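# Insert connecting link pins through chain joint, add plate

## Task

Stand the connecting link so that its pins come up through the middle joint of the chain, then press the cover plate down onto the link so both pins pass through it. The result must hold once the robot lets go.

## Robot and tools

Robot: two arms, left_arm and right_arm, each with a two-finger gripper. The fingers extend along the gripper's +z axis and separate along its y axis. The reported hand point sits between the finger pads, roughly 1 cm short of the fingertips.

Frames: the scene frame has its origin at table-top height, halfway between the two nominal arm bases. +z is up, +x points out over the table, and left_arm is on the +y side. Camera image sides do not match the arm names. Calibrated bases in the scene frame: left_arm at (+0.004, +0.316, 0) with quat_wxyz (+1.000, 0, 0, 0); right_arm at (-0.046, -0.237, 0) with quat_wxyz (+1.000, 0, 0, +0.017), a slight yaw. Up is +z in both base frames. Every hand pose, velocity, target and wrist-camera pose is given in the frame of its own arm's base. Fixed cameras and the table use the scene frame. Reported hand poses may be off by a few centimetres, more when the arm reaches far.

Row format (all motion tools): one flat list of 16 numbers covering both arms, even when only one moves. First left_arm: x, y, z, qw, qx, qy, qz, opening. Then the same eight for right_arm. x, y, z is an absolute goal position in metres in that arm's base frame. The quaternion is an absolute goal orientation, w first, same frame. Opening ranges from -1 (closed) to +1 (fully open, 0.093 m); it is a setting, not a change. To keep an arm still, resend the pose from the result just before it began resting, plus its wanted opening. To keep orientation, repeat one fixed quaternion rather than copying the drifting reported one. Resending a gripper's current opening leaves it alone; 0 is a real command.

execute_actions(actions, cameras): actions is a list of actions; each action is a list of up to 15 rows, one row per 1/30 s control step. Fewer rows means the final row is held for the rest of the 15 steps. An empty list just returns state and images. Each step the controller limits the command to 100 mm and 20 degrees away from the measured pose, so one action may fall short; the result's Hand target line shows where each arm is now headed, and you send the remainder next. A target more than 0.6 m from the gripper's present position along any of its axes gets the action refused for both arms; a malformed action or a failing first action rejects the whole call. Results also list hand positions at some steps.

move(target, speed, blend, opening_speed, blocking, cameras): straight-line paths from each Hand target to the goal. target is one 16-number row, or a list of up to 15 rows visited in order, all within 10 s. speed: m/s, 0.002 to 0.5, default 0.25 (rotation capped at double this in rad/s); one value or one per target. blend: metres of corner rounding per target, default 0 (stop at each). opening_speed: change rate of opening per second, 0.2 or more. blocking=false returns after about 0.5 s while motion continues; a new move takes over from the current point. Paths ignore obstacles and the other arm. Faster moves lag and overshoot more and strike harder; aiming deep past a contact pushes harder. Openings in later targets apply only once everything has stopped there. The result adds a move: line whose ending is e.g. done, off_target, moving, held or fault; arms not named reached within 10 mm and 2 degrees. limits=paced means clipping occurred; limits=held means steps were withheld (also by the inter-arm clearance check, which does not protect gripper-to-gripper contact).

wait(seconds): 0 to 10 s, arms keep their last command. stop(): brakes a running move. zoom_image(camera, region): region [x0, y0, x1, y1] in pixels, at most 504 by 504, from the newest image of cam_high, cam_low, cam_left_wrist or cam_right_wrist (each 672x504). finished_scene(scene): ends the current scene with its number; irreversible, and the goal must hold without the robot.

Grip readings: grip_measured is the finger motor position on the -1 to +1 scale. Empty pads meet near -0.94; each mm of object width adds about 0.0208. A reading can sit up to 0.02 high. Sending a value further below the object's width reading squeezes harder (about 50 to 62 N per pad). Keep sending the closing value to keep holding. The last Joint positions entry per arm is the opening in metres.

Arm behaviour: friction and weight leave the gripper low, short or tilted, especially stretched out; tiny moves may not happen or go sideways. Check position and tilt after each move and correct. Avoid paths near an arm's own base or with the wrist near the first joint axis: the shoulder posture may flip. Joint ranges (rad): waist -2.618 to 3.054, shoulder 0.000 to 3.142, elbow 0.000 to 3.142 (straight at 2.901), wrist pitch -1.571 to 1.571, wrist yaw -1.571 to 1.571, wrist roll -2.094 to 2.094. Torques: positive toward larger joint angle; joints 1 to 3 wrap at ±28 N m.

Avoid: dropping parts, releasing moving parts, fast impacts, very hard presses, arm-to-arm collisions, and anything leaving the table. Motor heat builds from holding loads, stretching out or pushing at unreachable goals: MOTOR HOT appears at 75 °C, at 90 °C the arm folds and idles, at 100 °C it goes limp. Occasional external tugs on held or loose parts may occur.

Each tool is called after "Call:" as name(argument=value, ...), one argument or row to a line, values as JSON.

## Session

Scene 1 done. On to scene 2.

Call:
execute_actions(
  actions=[],
)

Call:
zoom_image(
  camera="cam_low",
  region=[100, 150, 450, 340],
)

Scene clock: 0.00 s.
left_arm: end_effector_position=(+0.3585, +0.0515, +0.1331) grip_measured=+1.000 end_effector_quat_wxyz=(+0.675, -0.147, +0.715, +0.106) | right_arm: end_effector_position=(+0.3870, +0.0023, +0.1461) grip_measured=+1.000 end_effector_quat_wxyz=(+0.681, +0.010, +0.732, -0.013)
Joint positions: left_arm=[-0.038 1.568 0.201 1.294 -0.396 -0.075 0.093] | right_arm=[0.035 1.54 0.287 1.182 0.066 0 0.093]
Joint velocities: within noise
Joint torques (N m): no reading
Heat: left arm: 37 °C; right arm: 39 °C.
Hand target: left_arm +0.3605, +0.0514, +0.1416; +0.685, -0.149, +0.706, +0.104 | right_arm +0.3877, +0.0023, +0.1473; +0.682, +0.010, +0.731, -0.012
Tool commands: left_gripper/opening=+1.0 right_gripper/opening=+1.0
camera_calibration:
cam_left_wrist: T_world_to_cam=[[0.346513, -0.936014, 0.0616923, -0.0830338], [-0.415676, -0.212175, -0.884418, 0.317544], [0.840917, 0.280818, -0.4626, -0.17298], [0, 0, 0, 1]] pos_world=[0.306229, 0.0382297, 0.205943]
cam_right_wrist: T_world_to_cam=[[-0.045857, -0.998945, 0.00257864, 0.0196591], [-0.496914, 0.0205716, -0.867556, 0.356285], [0.866587, -0.0410648, -0.497333, -0.181183], [0, 0, 0, 1]] pos_world=[0.334955, 0.00486878, 0.218938]

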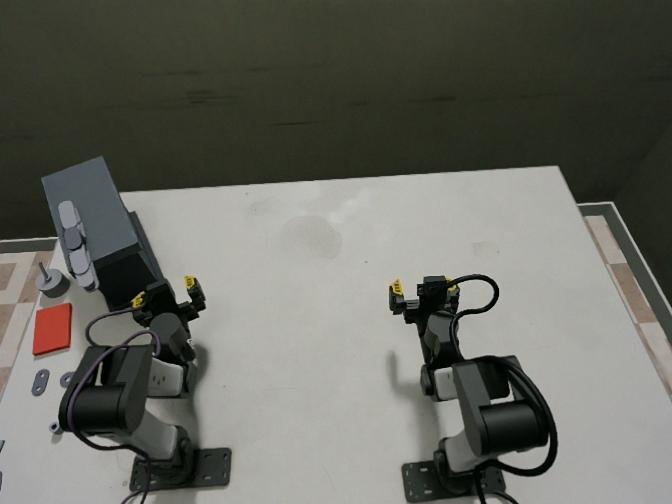

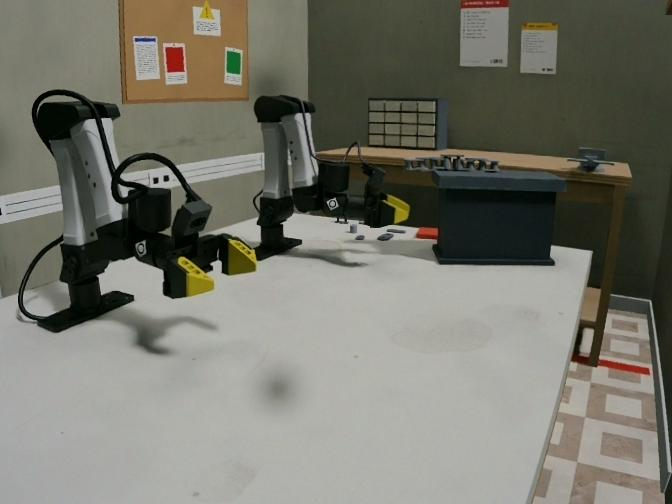

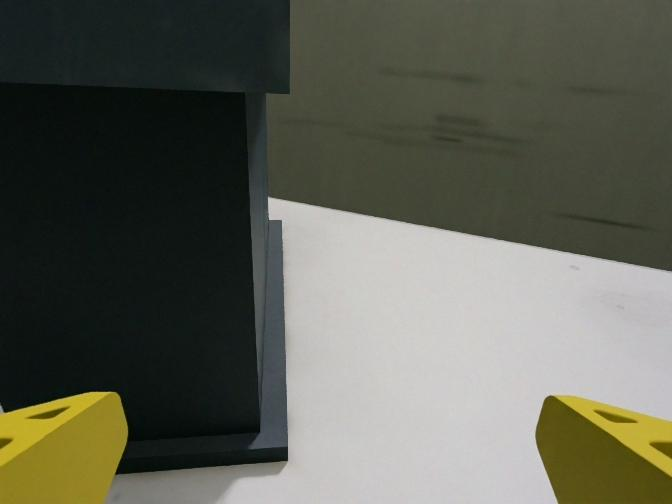

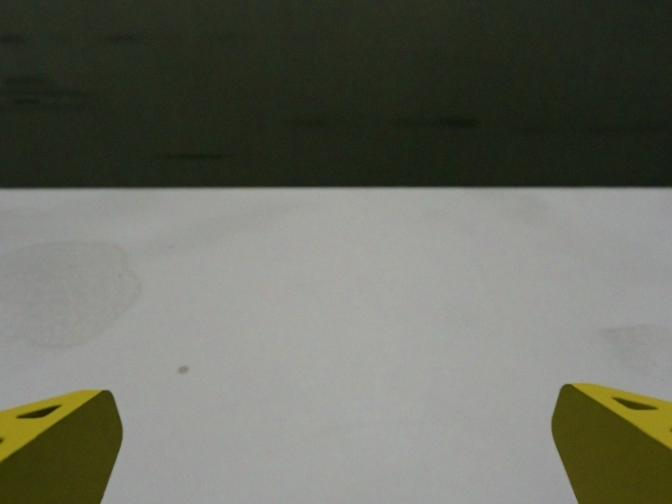

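Scaled by 1.440 from the camera's 672x504 image, which has a finer 960x720 frame.

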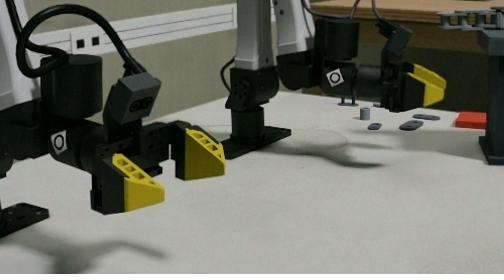

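Call:
zoom_image(
  camera="cam_high",
  region=[0, 140, 240, 320],
)

Call:
zoom_image(
  camera="cam_high",
  region=[0, 290, 240, 504],
)

Call:
zoom_image(
  camera="cam_low",
  region=[380, 130, 600, 280],
)

Scaled by 2.100 from the camera's 672x504 image, which has a finer 960x720 frame.

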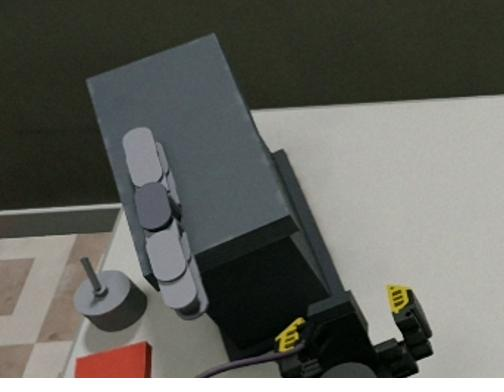

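Scaled by 2.100 from the camera's 672x504 image, which has a finer 960x720 frame.

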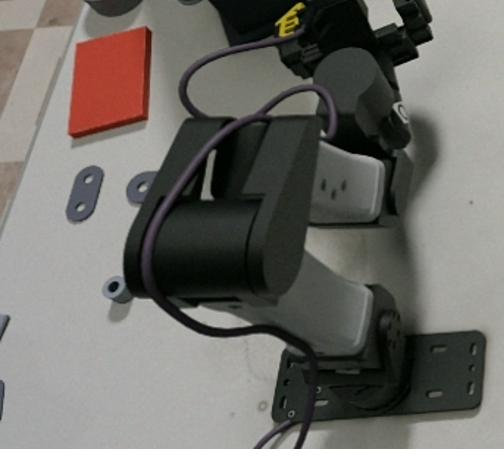

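Scaled by 2.291 from the camera's 672x504 image, which has a finer 960x720 frame.

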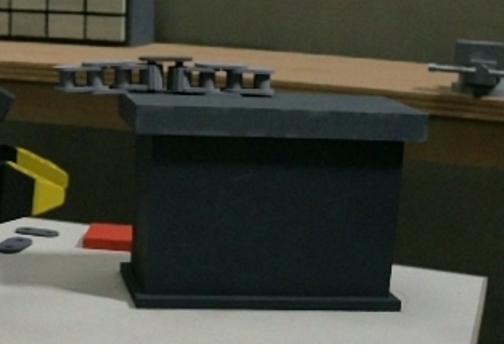

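Call:
move(
  target=[
    [0.26,0.05,0.30,0.5,0,0.866,0,1,0.387,0.0023,0.1461,0.681,0.010,0.732,-0.013,1],
    [0.33,0.18,0.325,0.3729,-0.2079,0.9002,0.0861,1,0.387,0.0023,0.1461,0.681,0.010,0.732,-0.013,1],
  ],
  blend=0.04,
)

Scene clock: 31.23 s.
left_arm: end_effector_position=(+0.3291, +0.1735, +0.3156) grip_measured=+1.000 end_effector_quat_wxyz=(+0.365, -0.199, +0.906, +0.077) | right_arm: end_effector_position=(+0.3870, +0.0023, +0.1461) grip_measured=+1.000 end_effector_quat_wxyz=(+0.681, +0.010, +0.732, -0.013)
Joint positions: left_arm=[0.514 1.422 1.66 -1.047 0.063 0.057 0.093] | right_arm=[0.035 1.54 0.287 1.182 0.066 0 0.093]
Joint velocities: within noise
Joint torques (N m): left_arm=[0.49 -4.56 8.64 1.67 -0.14 -0.3] | right_arm=[-0.23 -4.56 5.37 2.16 0.02 -0.03]
Heat: left arm: 41 °C; right arm: 40 °C.
Hand target: left_arm +0.3298, +0.1797, +0.3250; +0.373, -0.208, +0.900, +0.086 | right_arm +0.3870, +0.0023, +0.1461; +0.681, +0.010, +0.732, -0.013
Off the commanded pose: left_arm 0.012 m, 2 deg | right_arm 0.000 m, 0 deg.
move: off_target (left_arm)
camera_calibration:
cam_left_wrist: T_world_to_cam=[[0.419932, -0.90727, 0.0227517, 0.0132918], [-0.849648, -0.401825, -0.341518, 0.496923], [0.318992, 0.124083, -0.9396, 0.251396], [0, 0, 0, 1]] pos_world=[0.336434, 0.180541, 0.405618]
cam_right_wrist: T_world_to_cam=[[-0.045857, -0.998945, 0.00257864, 0.0196591], [-0.496914, 0.0205716, -0.867556, 0.356285], [0.866587, -0.0410648, -0.497333, -0.181183], [0, 0, 0, 1]] pos_world=[0.334955, 0.00486878, 0.218938]

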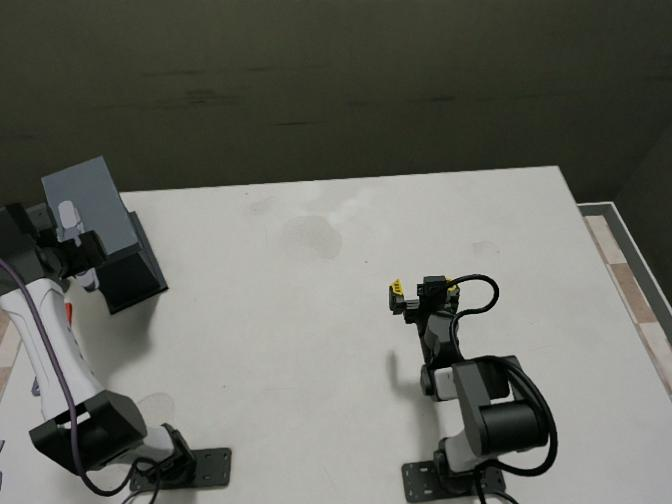

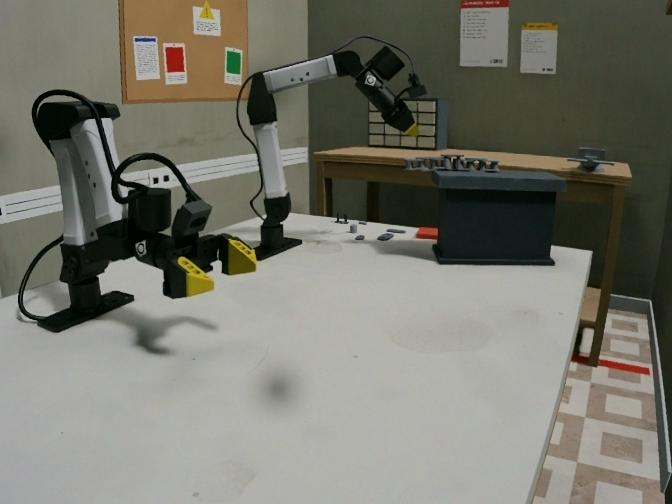

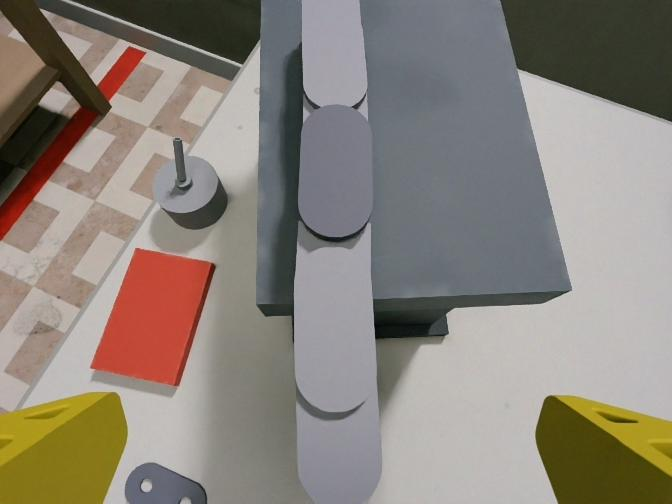

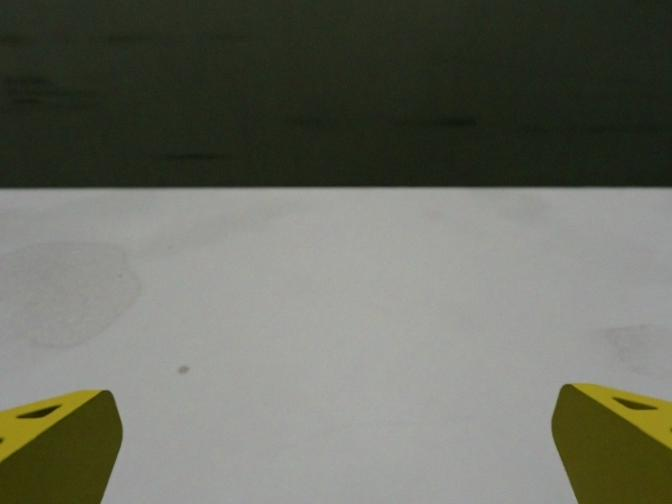

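Call:
move(
  target=[
    [0.26,0.21,0.32,0.6197,-0.3404,0.6633,-0.0150,1,0.387,0.0023,0.1461,0.681,0.010,0.732,-0.013,1],
    [0.2902,0.2869,0.240,0.6047,-0.6047,0.3665,-0.3665,1,0.387,0.0023,0.1461,0.681,0.010,0.732,-0.013,1],
  ],
  blend=0.03,
  cameras=["cam_high","cam_low","cam_left_wrist"],
)

Scene clock: 69.70 s.
left_arm: end_effector_position=(+0.2927, +0.2829, +0.2425) grip_measured=+1.000 end_effector_quat_wxyz=(+0.601, -0.602, +0.375, -0.369) | right_arm: end_effector_position=(+0.3870, +0.0023, +0.1461) grip_measured=+1.000 end_effector_quat_wxyz=(+0.681, +0.010, +0.732, -0.013)
Joint positions: left_arm=[0.971 1.339 0.573 0.76 0.508 -1.562 0.093] | right_arm=[0.035 1.54 0.287 1.182 0.066 0 0.093]
Joint velocities: within noise
Joint torques (N m): left_arm=[0.49 -3.96 5.53 2.19 -0.11 -0.23] | right_arm=[-0.18 -4.66 5.34 2.2 0.01 -0.01]
Heat: left arm: 43 °C; right arm: 40 °C.
Hand target: left_arm +0.2902, +0.2868, +0.2400; +0.604, -0.605, +0.367, -0.366 | right_arm +0.3870, +0.0023, +0.1461; +0.681, +0.010, +0.732, -0.013
Off the commanded pose: left_arm 0.005 m, 1 deg | right_arm 0.000 m, 0 deg.
move: done
camera_calibration:
cam_left_wrist: T_world_to_cam=[[-0.00712703, 0.00582137, 0.999958, -0.240831], [0.0475683, -0.998849, 0.00615395, 0.307018], [0.998843, 0.0476101, 0.00684192, -0.22609], [0, 0, 0, 1]] pos_world=[0.209508, 0.31883, 0.240478]
Images, in order (width x height): cam_high 672x504, cam_low 672x504, cam_left_wrist 672x504.

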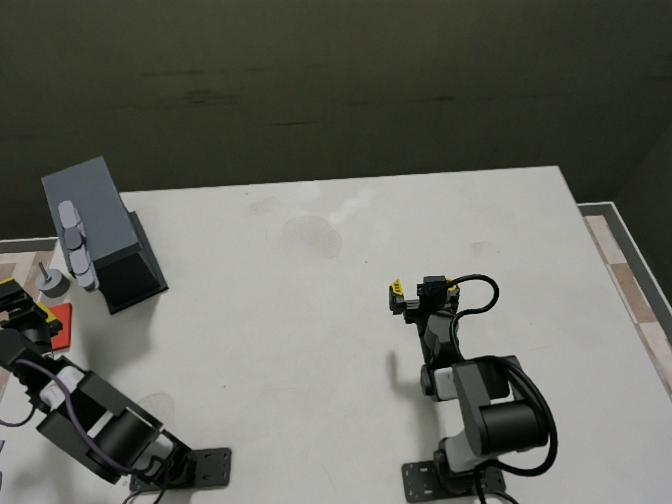

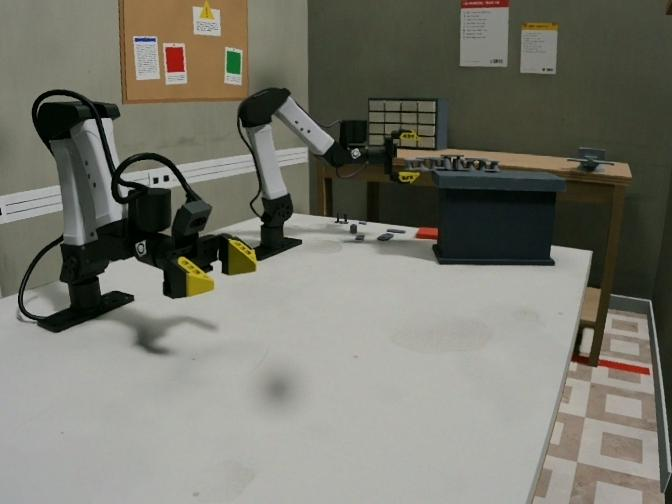

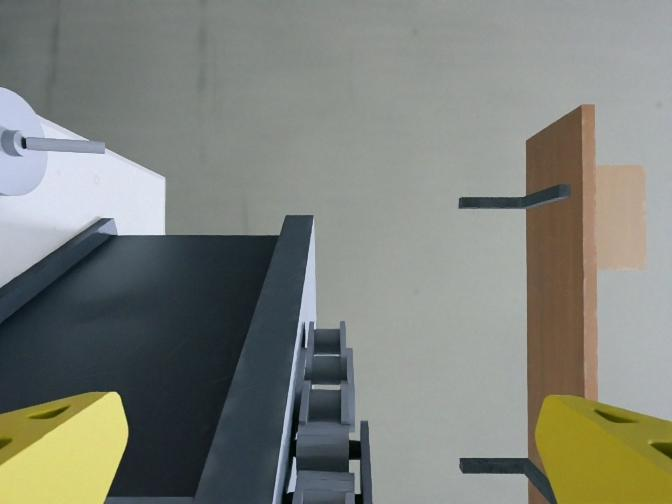

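Call:
move(
  target=[
    [0.321,0.2277,0.236,0.6047,-0.6047,0.3665,-0.3665,1,0.387,0.0023,0.1461,0.681,0.010,0.732,-0.013,1],
  ],
  speed=0.15,
  cameras=["cam_low","cam_left_wrist"],
)

Call:
zoom_image(
  camera="cam_low",
  region=[360, 120, 580, 200],
)

Scene clock: 79.53 s.
left_arm: end_effector_position=(+0.3233, +0.2304, +0.2294) grip_measured=+1.000 end_effector_quat_wxyz=(+0.597, -0.610, +0.373, -0.365) | right_arm: end_effector_position=(+0.3870, +0.0023, +0.1461) grip_measured=+1.000 end_effector_quat_wxyz=(+0.681, +0.010, +0.732, -0.013)
Joint positions: left_arm=[0.726 1.272 0.485 0.764 0.253 -1.565 0.093] | right_arm=[0.035 1.54 0.287 1.182 0.066 0 0.093]
Joint velocities: within noise
Joint torques (N m): left_arm=[-0.96 -6.72 5.56 2.07 -0.14 -0.17] | right_arm=[-0.29 -4.77 5.49 2.24 0 0.02]
Heat: left arm: 44 °C; right arm: 40 °C.
Hand target: left_arm +0.3211, +0.2278, +0.2359; +0.605, -0.605, +0.367, -0.367 | right_arm +0.3870, +0.0023, +0.1461; +0.681, +0.010, +0.732, -0.013
Off the commanded pose: left_arm 0.007 m, 1 deg | right_arm 0.000 m, 0 deg.
move: done
camera_calibration:
cam_left_wrist: T_world_to_cam=[[0.00481808, 0.0183784, 0.999819, -0.233913], [0.0572615, -0.998196, 0.0180726, 0.247206], [0.998348, 0.0571641, -0.00586177, -0.253163], [0, 0, 0, 1]] pos_world=[0.239716, 0.265531, 0.227919]
Images, in order (width x height): cam_low 672x504, cam_left_wrist 672x504.

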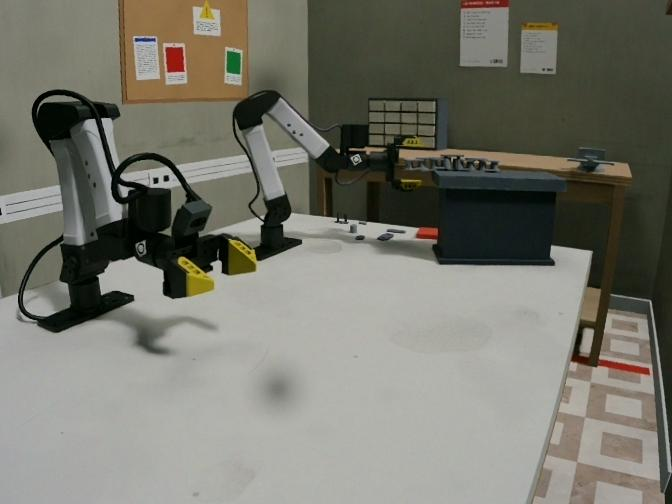

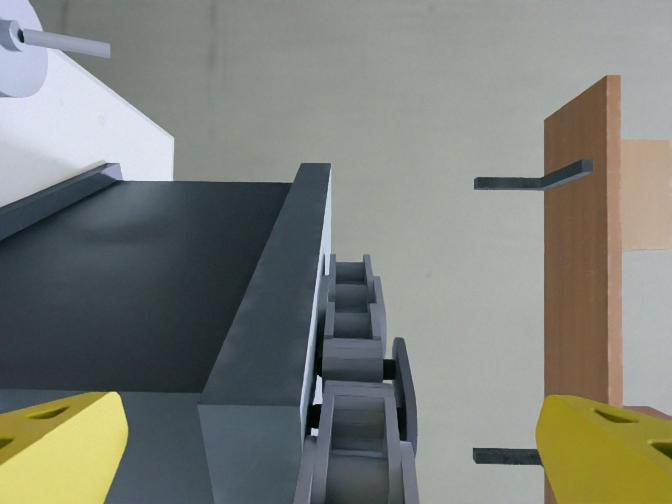

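Scaled by 2.291 from the camera's 672x504 image, which has a finer 960x720 frame.

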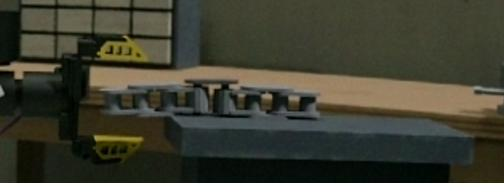

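Call:
move(
  target=[
    [0.333,0.204,0.243,0.6047,-0.6047,0.3665,-0.3665,1,0.387,0.0023,0.1461,0.681,0.010,0.732,-0.013,1],
    [0.344,0.1790,0.243,0.6047,-0.6047,0.3665,-0.3665,1,0.387,0.0023,0.1461,0.681,0.010,0.732,-0.013,1],
  ],
  speed=0.1,
  blend=0.01,
  cameras=["cam_low","cam_left_wrist"],
)

Call:
zoom_image(
  camera="cam_low",
  region=[360, 120, 580, 200],
)

Scene clock: 89.63 s.
left_arm: end_effector_position=(+0.3472, +0.1810, +0.2379) grip_measured=+1.000 end_effector_quat_wxyz=(+0.599, -0.607, +0.374, -0.365) | right_arm: end_effector_position=(+0.3870, +0.0023, +0.1461) grip_measured=+1.000 end_effector_quat_wxyz=(+0.681, +0.010, +0.732, -0.013)
Joint positions: left_arm=[0.487 1.209 0.479 0.714 0.015 -1.565 0.093] | right_arm=[0.035 1.54 0.287 1.182 0.066 0 0.093]
Joint velocities: within noise
Joint torques (N m): left_arm=[-0.98 -6.34 5.75 2 -0.19 -0.17] | right_arm=[-0.25 -4.94 5.48 2.21 0.04 -0.02]
Heat: left arm: 45 °C; right arm: 40 °C.
Hand target: left_arm +0.3442, +0.1790, +0.2429; +0.605, -0.605, +0.367, -0.367 | right_arm +0.3870, +0.0023, +0.1461; +0.681, +0.010, +0.732, -0.013
Off the commanded pose: left_arm 0.006 m, 1 deg | right_arm 0.000 m, 0 deg.
move: done
camera_calibration:
cam_left_wrist: T_world_to_cam=[[0.0024483, 0.0111702, 0.999935, -0.239479], [0.0568038, -0.998325, 0.0110131, 0.198244], [0.998382, 0.0567731, -0.00307871, -0.274833], [0, 0, 0, 1]] pos_world=[0.263713, 0.21619, 0.236433]
Images, in order (width x height): cam_low 672x504, cam_left_wrist 672x504.

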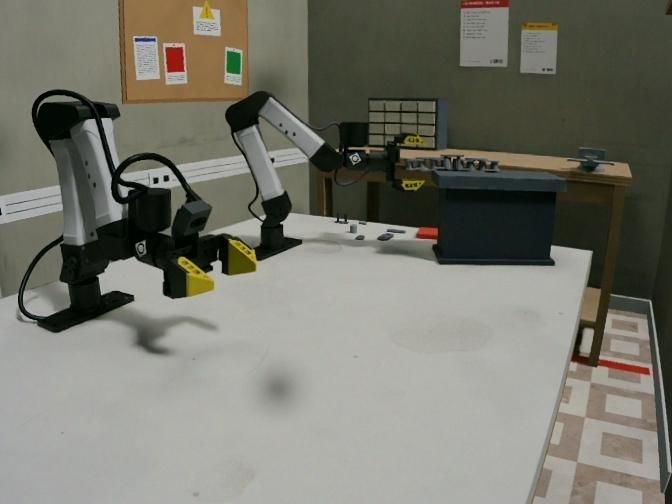

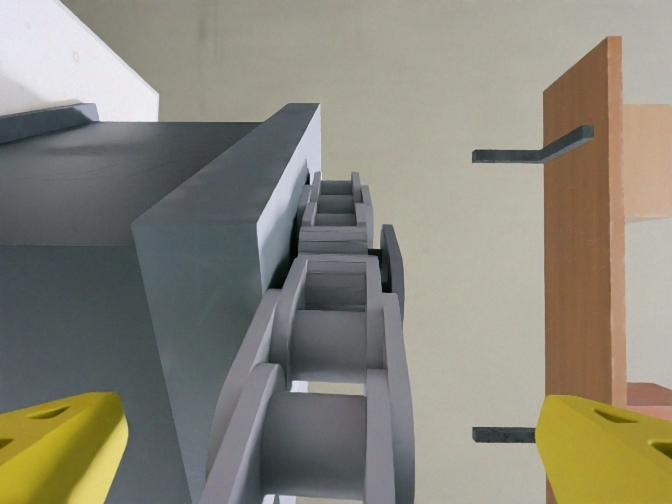

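Scaled by 2.291 from the camera's 672x504 image, which has a finer 960x720 frame.

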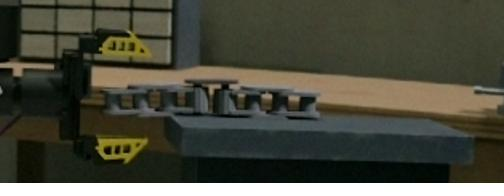

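Call:
move(
  target=[
    [0.344,0.1790,0.239,0.6047,-0.6047,0.3665,-0.3665,0.2,0.387,0.0023,0.1461,0.681,0.010,0.732,-0.013,1],
  ],
  speed=0.05,
  opening_speed=1.0,
  cameras=["cam_low","cam_left_wrist"],
)

Call:
zoom_image(
  camera="cam_low",
  region=[360, 120, 580, 200],
)

Scene clock: 98.27 s.
left_arm: end_effector_position=(+0.3459, +0.1806, +0.2326) grip_measured=+0.202 end_effector_quat_wxyz=(+0.596, -0.610, +0.376, -0.362) | right_arm: end_effector_position=(+0.3870, +0.0023, +0.1461) grip_measured=+1.000 end_effector_quat_wxyz=(+0.681, +0.010, +0.732, -0.013)
Joint positions: left_arm=[0.487 1.209 0.468 0.713 0.014 -1.565 0.055] | right_arm=[0.035 1.54 0.287 1.182 0.066 0 0.093]
Joint velocities: within noise
Joint torques (N m): left_arm=[-0.96 -5.26 5.67 2.23 -0.16 -0.18] | right_arm=[-0.36 -4.64 5.56 2.17 0.04 0.01]
Heat: left arm: 44 °C; right arm: 40 °C.
Hand target: left_arm +0.3440, +0.1790, +0.2389; +0.604, -0.605, +0.367, -0.367 | right_arm +0.3870, +0.0023, +0.1461; +0.681, +0.010, +0.732, -0.013
Off the commanded pose: left_arm 0.007 m, 2 deg | right_arm 0.000 m, 0 deg.
move: done
camera_calibration:
cam_left_wrist: T_world_to_cam=[[0.0125567, 0.0165116, 0.999785, -0.238668], [0.0580815, -0.998188, 0.0157557, 0.196329], [0.998233, 0.0578711, -0.0134929, -0.271234], [0, 0, 0, 1]] pos_world=[0.262349, 0.215611, 0.231864]
Images, in order (width x height): cam_low 672x504, cam_left_wrist 672x504.

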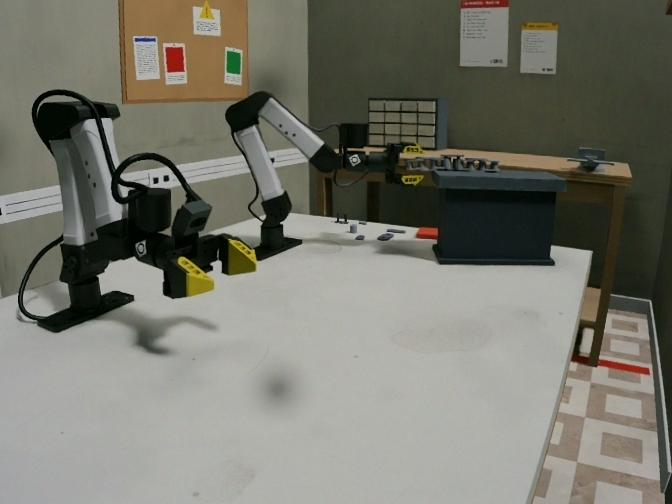

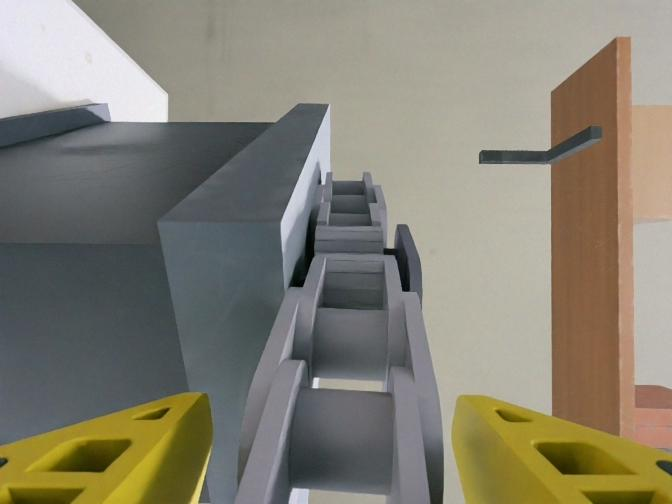

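Scaled by 2.291 from the camera's 672x504 image, which has a finer 960x720 frame.

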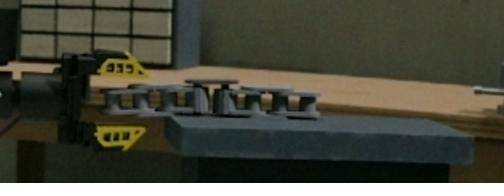

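Call:
move(
  target=[
    [0.344,0.1790,0.2405,0.6047,-0.6047,0.3665,-0.3665,-0.7,0.387,0.0023,0.1461,0.681,0.010,0.732,-0.013,1],
  ],
  speed=0.05,
  opening_speed=0.6,
  cameras=["cam_low","cam_left_wrist"],
)

Call:
zoom_image(
  camera="cam_low",
  region=[360, 120, 580, 200],
)

Scene clock: 104.27 s.
left_arm: end_effector_position=(+0.3460, +0.1806, +0.2364) grip_measured=-0.347 end_effector_quat_wxyz=(+0.600, -0.606, +0.372, -0.365) | right_arm: end_effector_position=(+0.3870, +0.0023, +0.1461) grip_measured=+1.000 end_effector_quat_wxyz=(+0.681, +0.010, +0.732, -0.013)
Joint positions: left_arm=[0.487 1.209 0.468 0.729 0.013 -1.567 0.029] | right_arm=[0.035 1.54 0.287 1.182 0.066 0 0.093]
Joint velocities: within noise
Joint torques (N m): left_arm=[-0.98 -5.64 6.02 1.99 -0.15 -0.15] | right_arm=[-0.29 -4.75 5.55 2.21 -0.01 -0.07]
Heat: left arm: 44 °C; right arm: 40 °C.
Hand target: left_arm +0.3441, +0.1790, +0.2403; +0.605, -0.605, +0.367, -0.367 | right_arm +0.3870, +0.0023, +0.1461; +0.681, +0.010, +0.732, -0.013
Off the commanded pose: left_arm 0.005 m, 1 deg | right_arm 0.000 m, 0 deg.
move: done
camera_calibration:
cam_left_wrist: T_world_to_cam=[[-0.00230947, 0.0112251, 0.999934, -0.236397], [0.058306, -0.998234, 0.0113407, 0.197334], [0.998296, 0.0583284, 0.0016509, -0.27491], [0, 0, 0, 1]] pos_world=[0.26239, 0.215674, 0.234597]
Images, in order (width x height): cam_low 672x504, cam_left_wrist 672x504.

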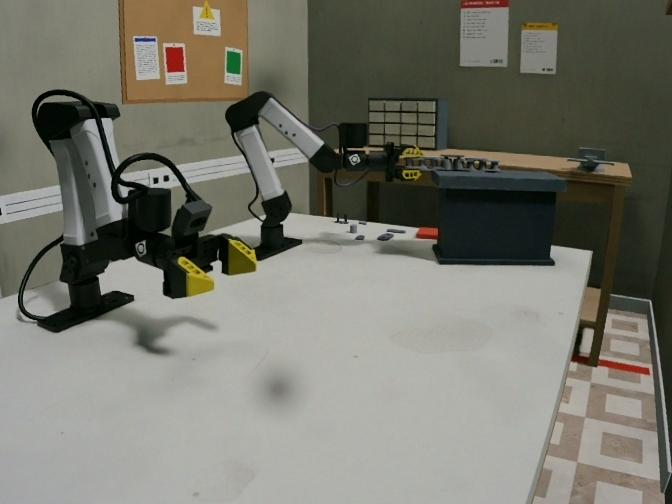

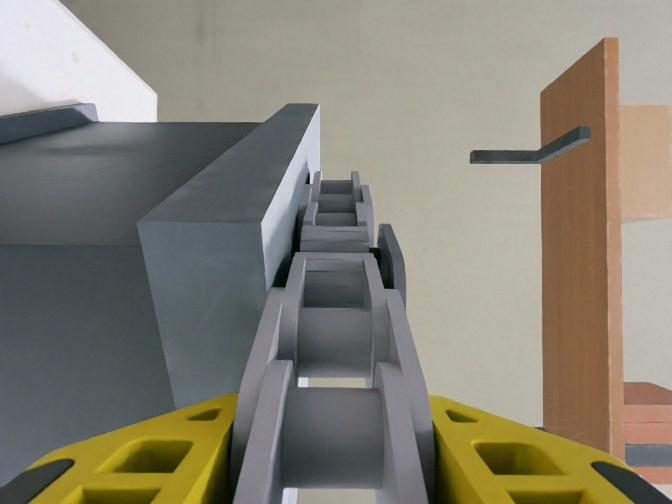

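Scaled by 2.291 from the camera's 672x504 image, which has a finer 960x720 frame.

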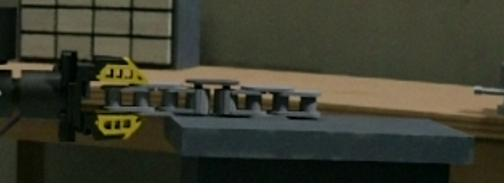

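Call:
move(
  target=[
    [0.3445,0.178,0.243,0.6047,-0.6047,0.3665,-0.3665,-0.7,0.387,0.0023,0.1461,0.681,0.010,0.732,-0.013,1],
    [0.3483,0.1708,0.249,0.6789,-0.4892,0.5105,-0.1976,-0.7,0.387,0.0023,0.1461,0.681,0.010,0.732,-0.013,1],
  ],
  speed=0.1,
  blend=0.003,
  cameras=["cam_low","cam_left_wrist"],
)

Call:
zoom_image(
  camera="cam_low",
  region=[360, 120, 580, 200],
)

Scene clock: 121.97 s.
left_arm: end_effector_position=(+0.3481, +0.1706, +0.2401) grip_measured=-0.347 end_effector_quat_wxyz=(+0.674, -0.492, +0.512, -0.206) | right_arm: end_effector_position=(+0.3870, +0.0023, +0.1461) grip_measured=+1.000 end_effector_quat_wxyz=(+0.681, +0.010, +0.732, -0.013)
Joint positions: left_arm=[0.445 1.189 0.468 0.713 -0.025 -1.062 0.029] | right_arm=[0.035 1.54 0.287 1.182 0.066 0 0.093]
Joint velocities: within noise
Joint torques (N m): left_arm=[-0.94 -5.6 8.1 1.68 -0.18 0.08] | right_arm=[-0.31 -4.72 5.53 2.22 0.03 0.02]
Heat: left arm: 44 °C; right arm: 40 °C.
Hand target: left_arm +0.3481, +0.1707, +0.2489; +0.679, -0.489, +0.510, -0.198 | right_arm +0.3870, +0.0023, +0.1461; +0.681, +0.010, +0.732, -0.013
Off the commanded pose: left_arm 0.009 m, 1 deg | right_arm 0.000 m, 0 deg.
move: done; blend cut to 0.0014 m at target 1
camera_calibration:
cam_left_wrist: T_world_to_cam=[[0.212804, -0.423702, 0.880449, -0.211924], [0.00110654, -0.900984, -0.433852, 0.297294], [0.977094, 0.0932997, -0.191264, -0.228753], [0, 0, 0, 1]] pos_world=[0.268283, 0.199407, 0.271818]
Images, in order (width x height): cam_low 672x504, cam_left_wrist 672x504.

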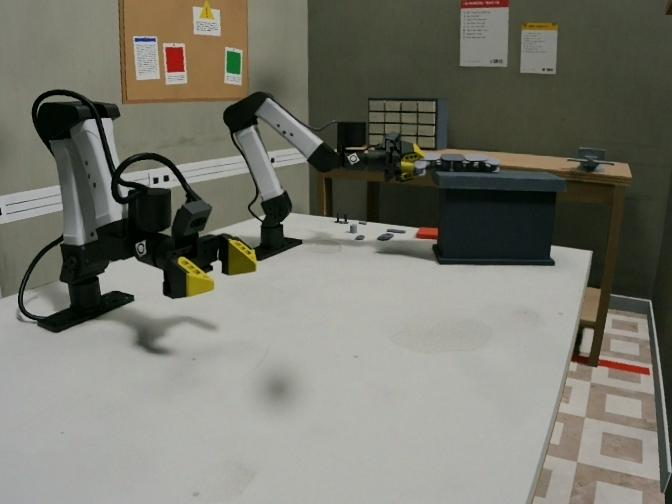

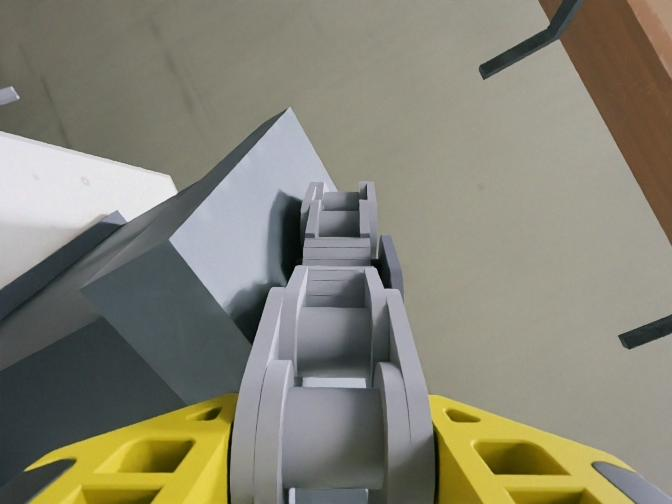

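Scaled by 2.291 from the camera's 672x504 image, which has a finer 960x720 frame.

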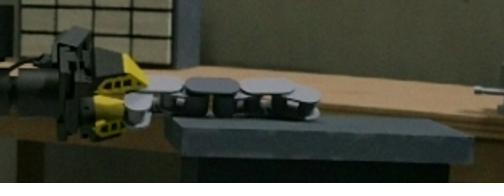

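Call:
move(
  target=[
    [0.3535,0.1608,0.254,0.7069,-0.3404,0.6197,-0.0150,-0.7,0.387,0.0023,0.1461,0.681,0.010,0.732,-0.013,1],
  ],
  speed=0.1,
  cameras=["cam_low","cam_left_wrist"],
)

Call:
zoom_image(
  camera="cam_low",
  region=[360, 120, 580, 200],
)

Scene clock: 131.53 s.
left_arm: end_effector_position=(+0.3525, +0.1590, +0.2393) grip_measured=-0.347 end_effector_quat_wxyz=(+0.699, -0.340, +0.629, -0.022) | right_arm: end_effector_position=(+0.3870, +0.0023, +0.1461) grip_measured=+1.000 end_effector_quat_wxyz=(+0.681, +0.010, +0.732, -0.013)
Joint positions: left_arm=[0.392 1.178 0.475 0.681 -0.072 -0.528 0.029] | right_arm=[0.035 1.54 0.287 1.182 0.066 0 0.093]
Joint velocities: within noise
Joint torques (N m): left_arm=[-0.83 -5.41 9.02 1.74 -0.23 -0.09] | right_arm=[-0.47 -4.6 5.24 2.21 0 -0.05]
Heat: left arm: 43 °C; right arm: 40 °C.
Hand target: left_arm +0.3531, +0.1607, +0.2540; +0.707, -0.340, +0.619, -0.015 | right_arm +0.3870, +0.0023, +0.1461; +0.681, +0.010, +0.732, -0.013
Off the commanded pose: left_arm 0.015 m, 2 deg | right_arm 0.000 m, 0 deg.
move: off_target (left_arm)
camera_calibration:
cam_left_wrist: T_world_to_cam=[[0.386347, -0.76499, 0.515292, -0.136588], [-0.166738, -0.607393, -0.776706, 0.381057], [0.907157, 0.214159, -0.362218, -0.185808], [0, 0, 0, 1]] pos_world=[0.284865, 0.166755, 0.299049]
Images, in order (width x height): cam_low 672x504, cam_left_wrist 672x504.

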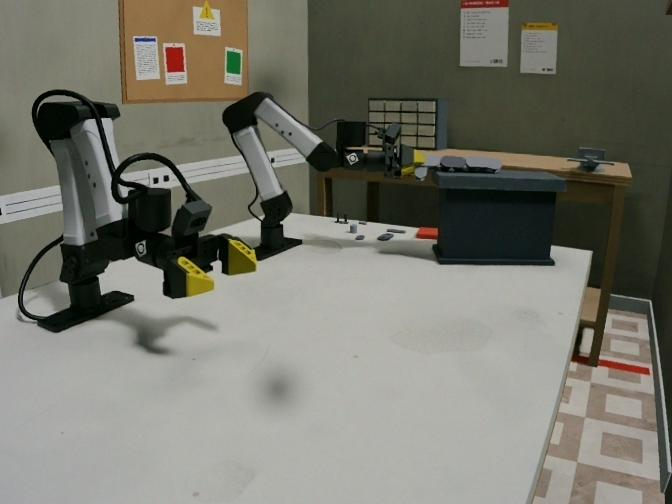

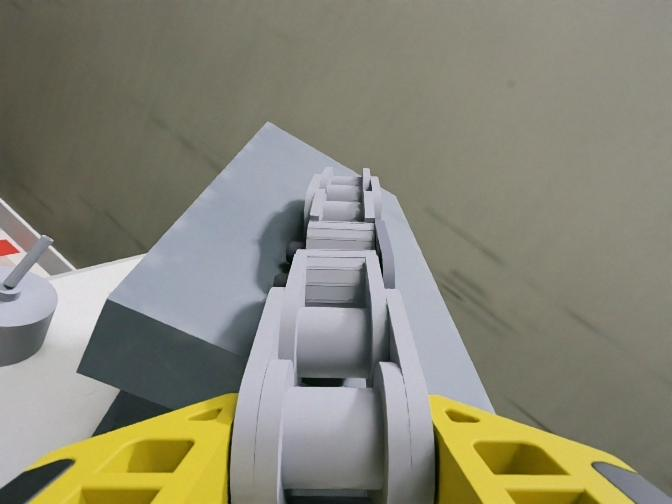

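Scaled by 2.291 from the camera's 672x504 image, which has a finer 960x720 frame.

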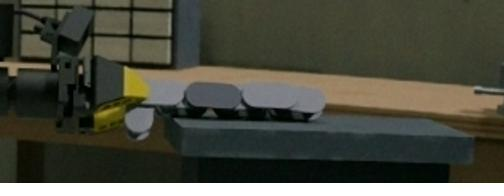

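Call:
move(
  target=[
    [0.3590,0.1525,0.252,0.6867,-0.1684,0.6867,0.1684,-0.7,0.387,0.0023,0.1461,0.681,0.010,0.732,-0.013,1],
  ],
  speed=0.1,
  cameras=["cam_low","cam_left_wrist"],
)

Call:
zoom_image(
  camera="cam_low",
  region=[360, 120, 580, 200],
)

Scene clock: 140.83 s.
left_arm: end_effector_position=(+0.3558, +0.1502, +0.2348) grip_measured=-0.347 end_effector_quat_wxyz=(+0.674, -0.169, +0.702, +0.158) | right_arm: end_effector_position=(+0.3870, +0.0023, +0.1461) grip_measured=+1.000 end_effector_quat_wxyz=(+0.681, +0.010, +0.732, -0.013)
Joint positions: left_arm=[0.349 1.178 0.475 0.662 -0.117 -0.011 0.029] | right_arm=[0.035 1.54 0.287 1.182 0.066 0 0.093]
Joint velocities: within noise
Joint torques (N m): left_arm=[-0.85 -4 8.99 2.08 -0.23 -0.06] | right_arm=[-0.36 -4.7 5.56 2.18 -0.02 0.03]
Heat: left arm: 44 °C; right arm: 40 °C.
Hand target: left_arm +0.3583, +0.1522, +0.2519; +0.687, -0.169, +0.687, +0.168 | right_arm +0.3870, +0.0023, +0.1461; +0.681, +0.010, +0.732, -0.013
Off the commanded pose: left_arm 0.018 m, 3 deg | right_arm 0.000 m, 0 deg.
move: off_target (left_arm)
camera_calibration:
cam_left_wrist: T_world_to_cam=[[0.44174, -0.896902, 0.0207744, -0.026072], [-0.386999, -0.211393, -0.897521, 0.420004], [0.80938, 0.388432, -0.440482, -0.161511], [0, 0, 0, 1]] pos_world=[0.304782, 0.128138, 0.306361]
Images, in order (width x height): cam_low 672x504, cam_left_wrist 672x504.

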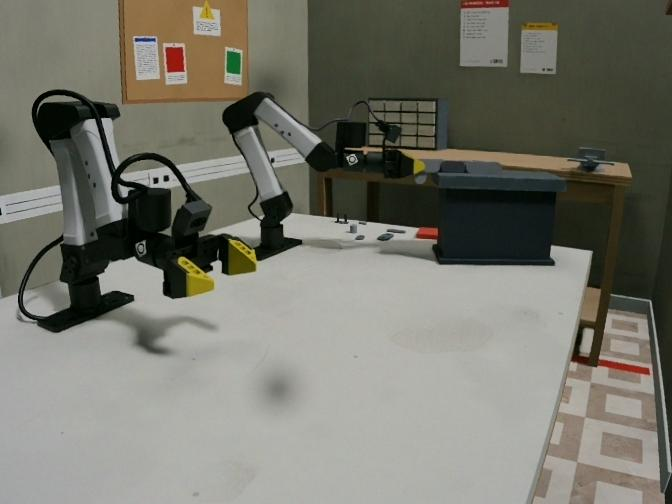

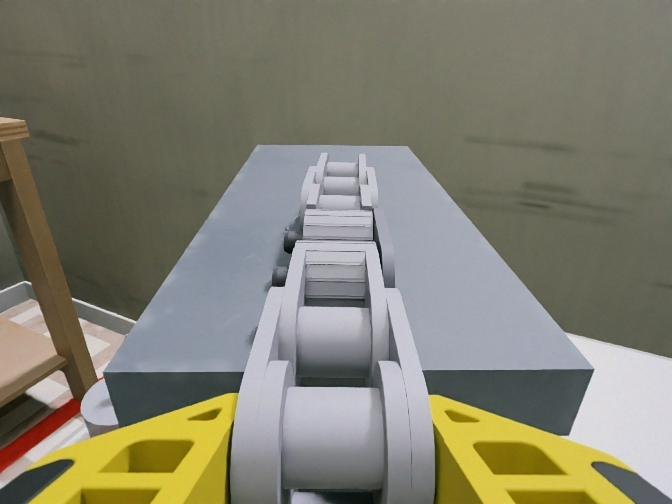

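Scaled by 2.291 from the camera's 672x504 image, which has a finer 960x720 frame.

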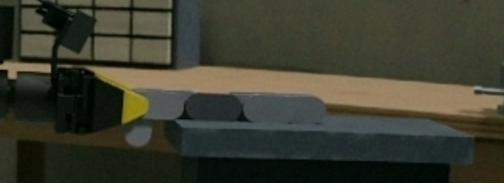

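Call:
move(
  target=[
    [0.3640,0.1428,0.259,0.6197,0.0150,0.7069,0.3404,-0.7,0.387,0.0023,0.1461,0.681,0.010,0.732,-0.013,1],
  ],
  speed=0.1,
  cameras=["cam_low","cam_left_wrist"],
)

Call:
zoom_image(
  camera="cam_low",
  region=[360, 120, 580, 200],
)

Scene clock: 150.93 s.
left_arm: end_effector_position=(+0.3605, +0.1422, +0.2396) grip_measured=-0.347 end_effector_quat_wxyz=(+0.610, +0.014, +0.721, +0.328) | right_arm: end_effector_position=(+0.3870, +0.0023, +0.1461) grip_measured=+1.000 end_effector_quat_wxyz=(+0.681, +0.010, +0.732, -0.013)
Joint positions: left_arm=[0.3 1.178 0.494 0.644 -0.174 0.506 0.029] | right_arm=[0.035 1.54 0.287 1.182 0.066 0 0.093]
Joint velocities: within noise
Joint torques (N m): left_arm=[-0.91 -4.75 9.57 1.93 -0.14 -0.02] | right_arm=[-0.32 -4.51 5.61 2.18 0.04 0.02]
Heat: left arm: 44 °C; right arm: 40 °C.
Hand target: left_arm +0.3633, +0.1425, +0.2588; +0.620, +0.015, +0.707, +0.340 | right_arm +0.3870, +0.0023, +0.1461; +0.681, +0.010, +0.732, -0.013
Off the commanded pose: left_arm 0.020 m, 2 deg | right_arm 0.000 m, 0 deg.
move: off_target (left_arm)
camera_calibration:
cam_left_wrist: T_world_to_cam=[[0.376791, -0.794, -0.477067, 0.0926268], [-0.5878, 0.193095, -0.785624, 0.412551], [0.715905, 0.576436, -0.393957, -0.164302], [0, 0, 0, 1]] pos_world=[0.325221, 0.0885935, 0.303572]
Images, in order (width x height): cam_low 672x504, cam_left_wrist 672x504.

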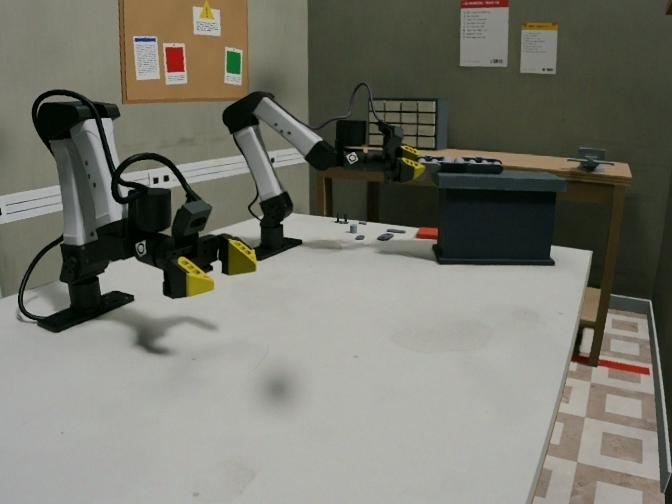

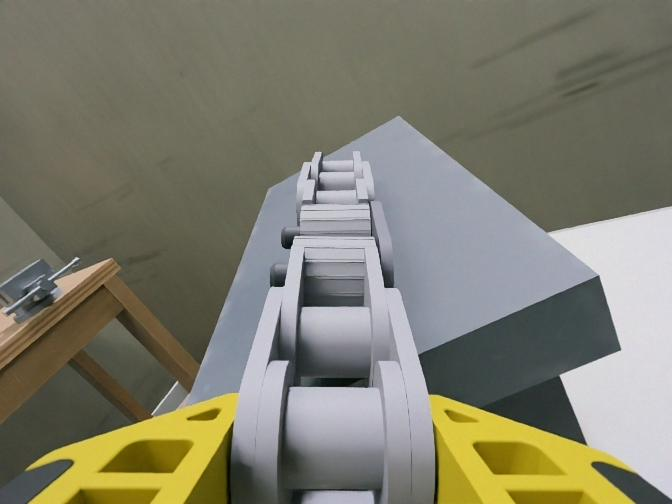

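Scaled by 2.291 from the camera's 672x504 image, which has a finer 960x720 frame.

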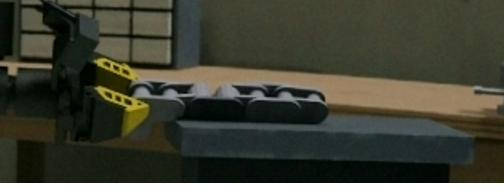

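Call:
move(
  target=[
    [0.3706,0.1315,0.2605,0.5105,0.1976,0.6789,0.4892,-0.7,0.387,0.0023,0.1461,0.681,0.010,0.732,-0.013,1],
  ],
  speed=0.1,
  cameras=["cam_low","cam_left_wrist"],
)

Call:
zoom_image(
  camera="cam_low",
  region=[360, 120, 580, 200],
)

Scene clock: 160.60 s.
left_arm: end_effector_position=(+0.3652, +0.1308, +0.2419) grip_measured=-0.347 end_effector_quat_wxyz=(+0.501, +0.204, +0.692, +0.477) | right_arm: end_effector_position=(+0.3870, +0.0023, +0.1461) grip_measured=+1.000 end_effector_quat_wxyz=(+0.681, +0.010, +0.732, -0.013)
Joint positions: left_arm=[0.246 1.178 0.508 0.627 -0.228 1.038 0.029] | right_arm=[0.035 1.54 0.287 1.182 0.066 0 0.093]
Joint velocities: within noise
Joint torques (N m): left_arm=[-0.99 -3.47 9.65 2.09 -0.16 -0.14] | right_arm=[-0.25 -4.48 5.41 2.2 -0.04 -0.02]
Heat: left arm: 44 °C; right arm: 40 °C.
Hand target: left_arm +0.3697, +0.1312, +0.2604; +0.511, +0.197, +0.679, +0.489 | right_arm +0.3870, +0.0023, +0.1461; +0.681, +0.010, +0.732, -0.013
Off the commanded pose: left_arm 0.019 m, 2 deg | right_arm 0.000 m, 0 deg.
move: off_target (left_arm)
camera_calibration:
cam_left_wrist: T_world_to_cam=[[0.19373, -0.476111, -0.85778, 0.200294], [-0.735804, 0.507796, -0.448035, 0.350506], [0.648892, 0.717956, -0.251949, -0.188551], [0, 0, 0, 1]] pos_world=[0.34145, 0.0527482, 0.281341]
Images, in order (width x height): cam_low 672x504, cam_left_wrist 672x504.

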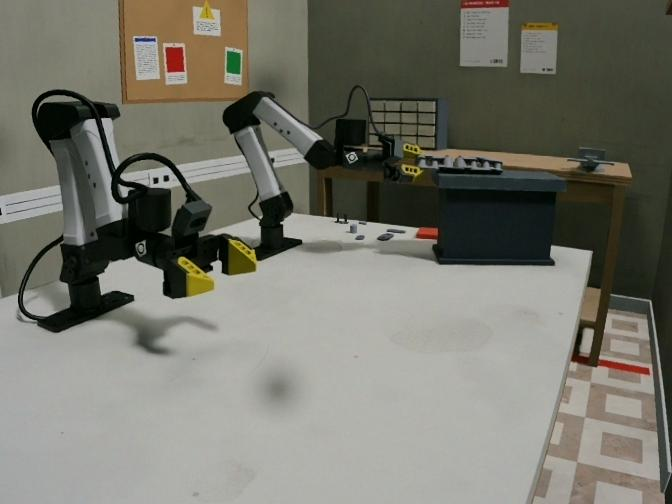

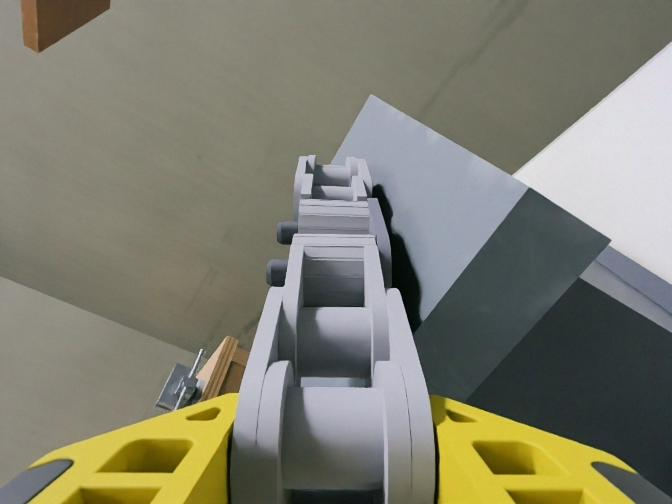

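Scaled by 2.291 from the camera's 672x504 image, which has a finer 960x720 frame.

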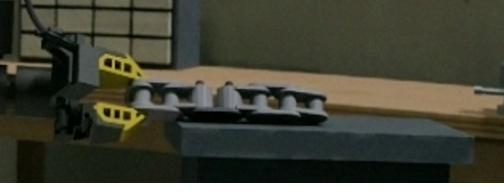

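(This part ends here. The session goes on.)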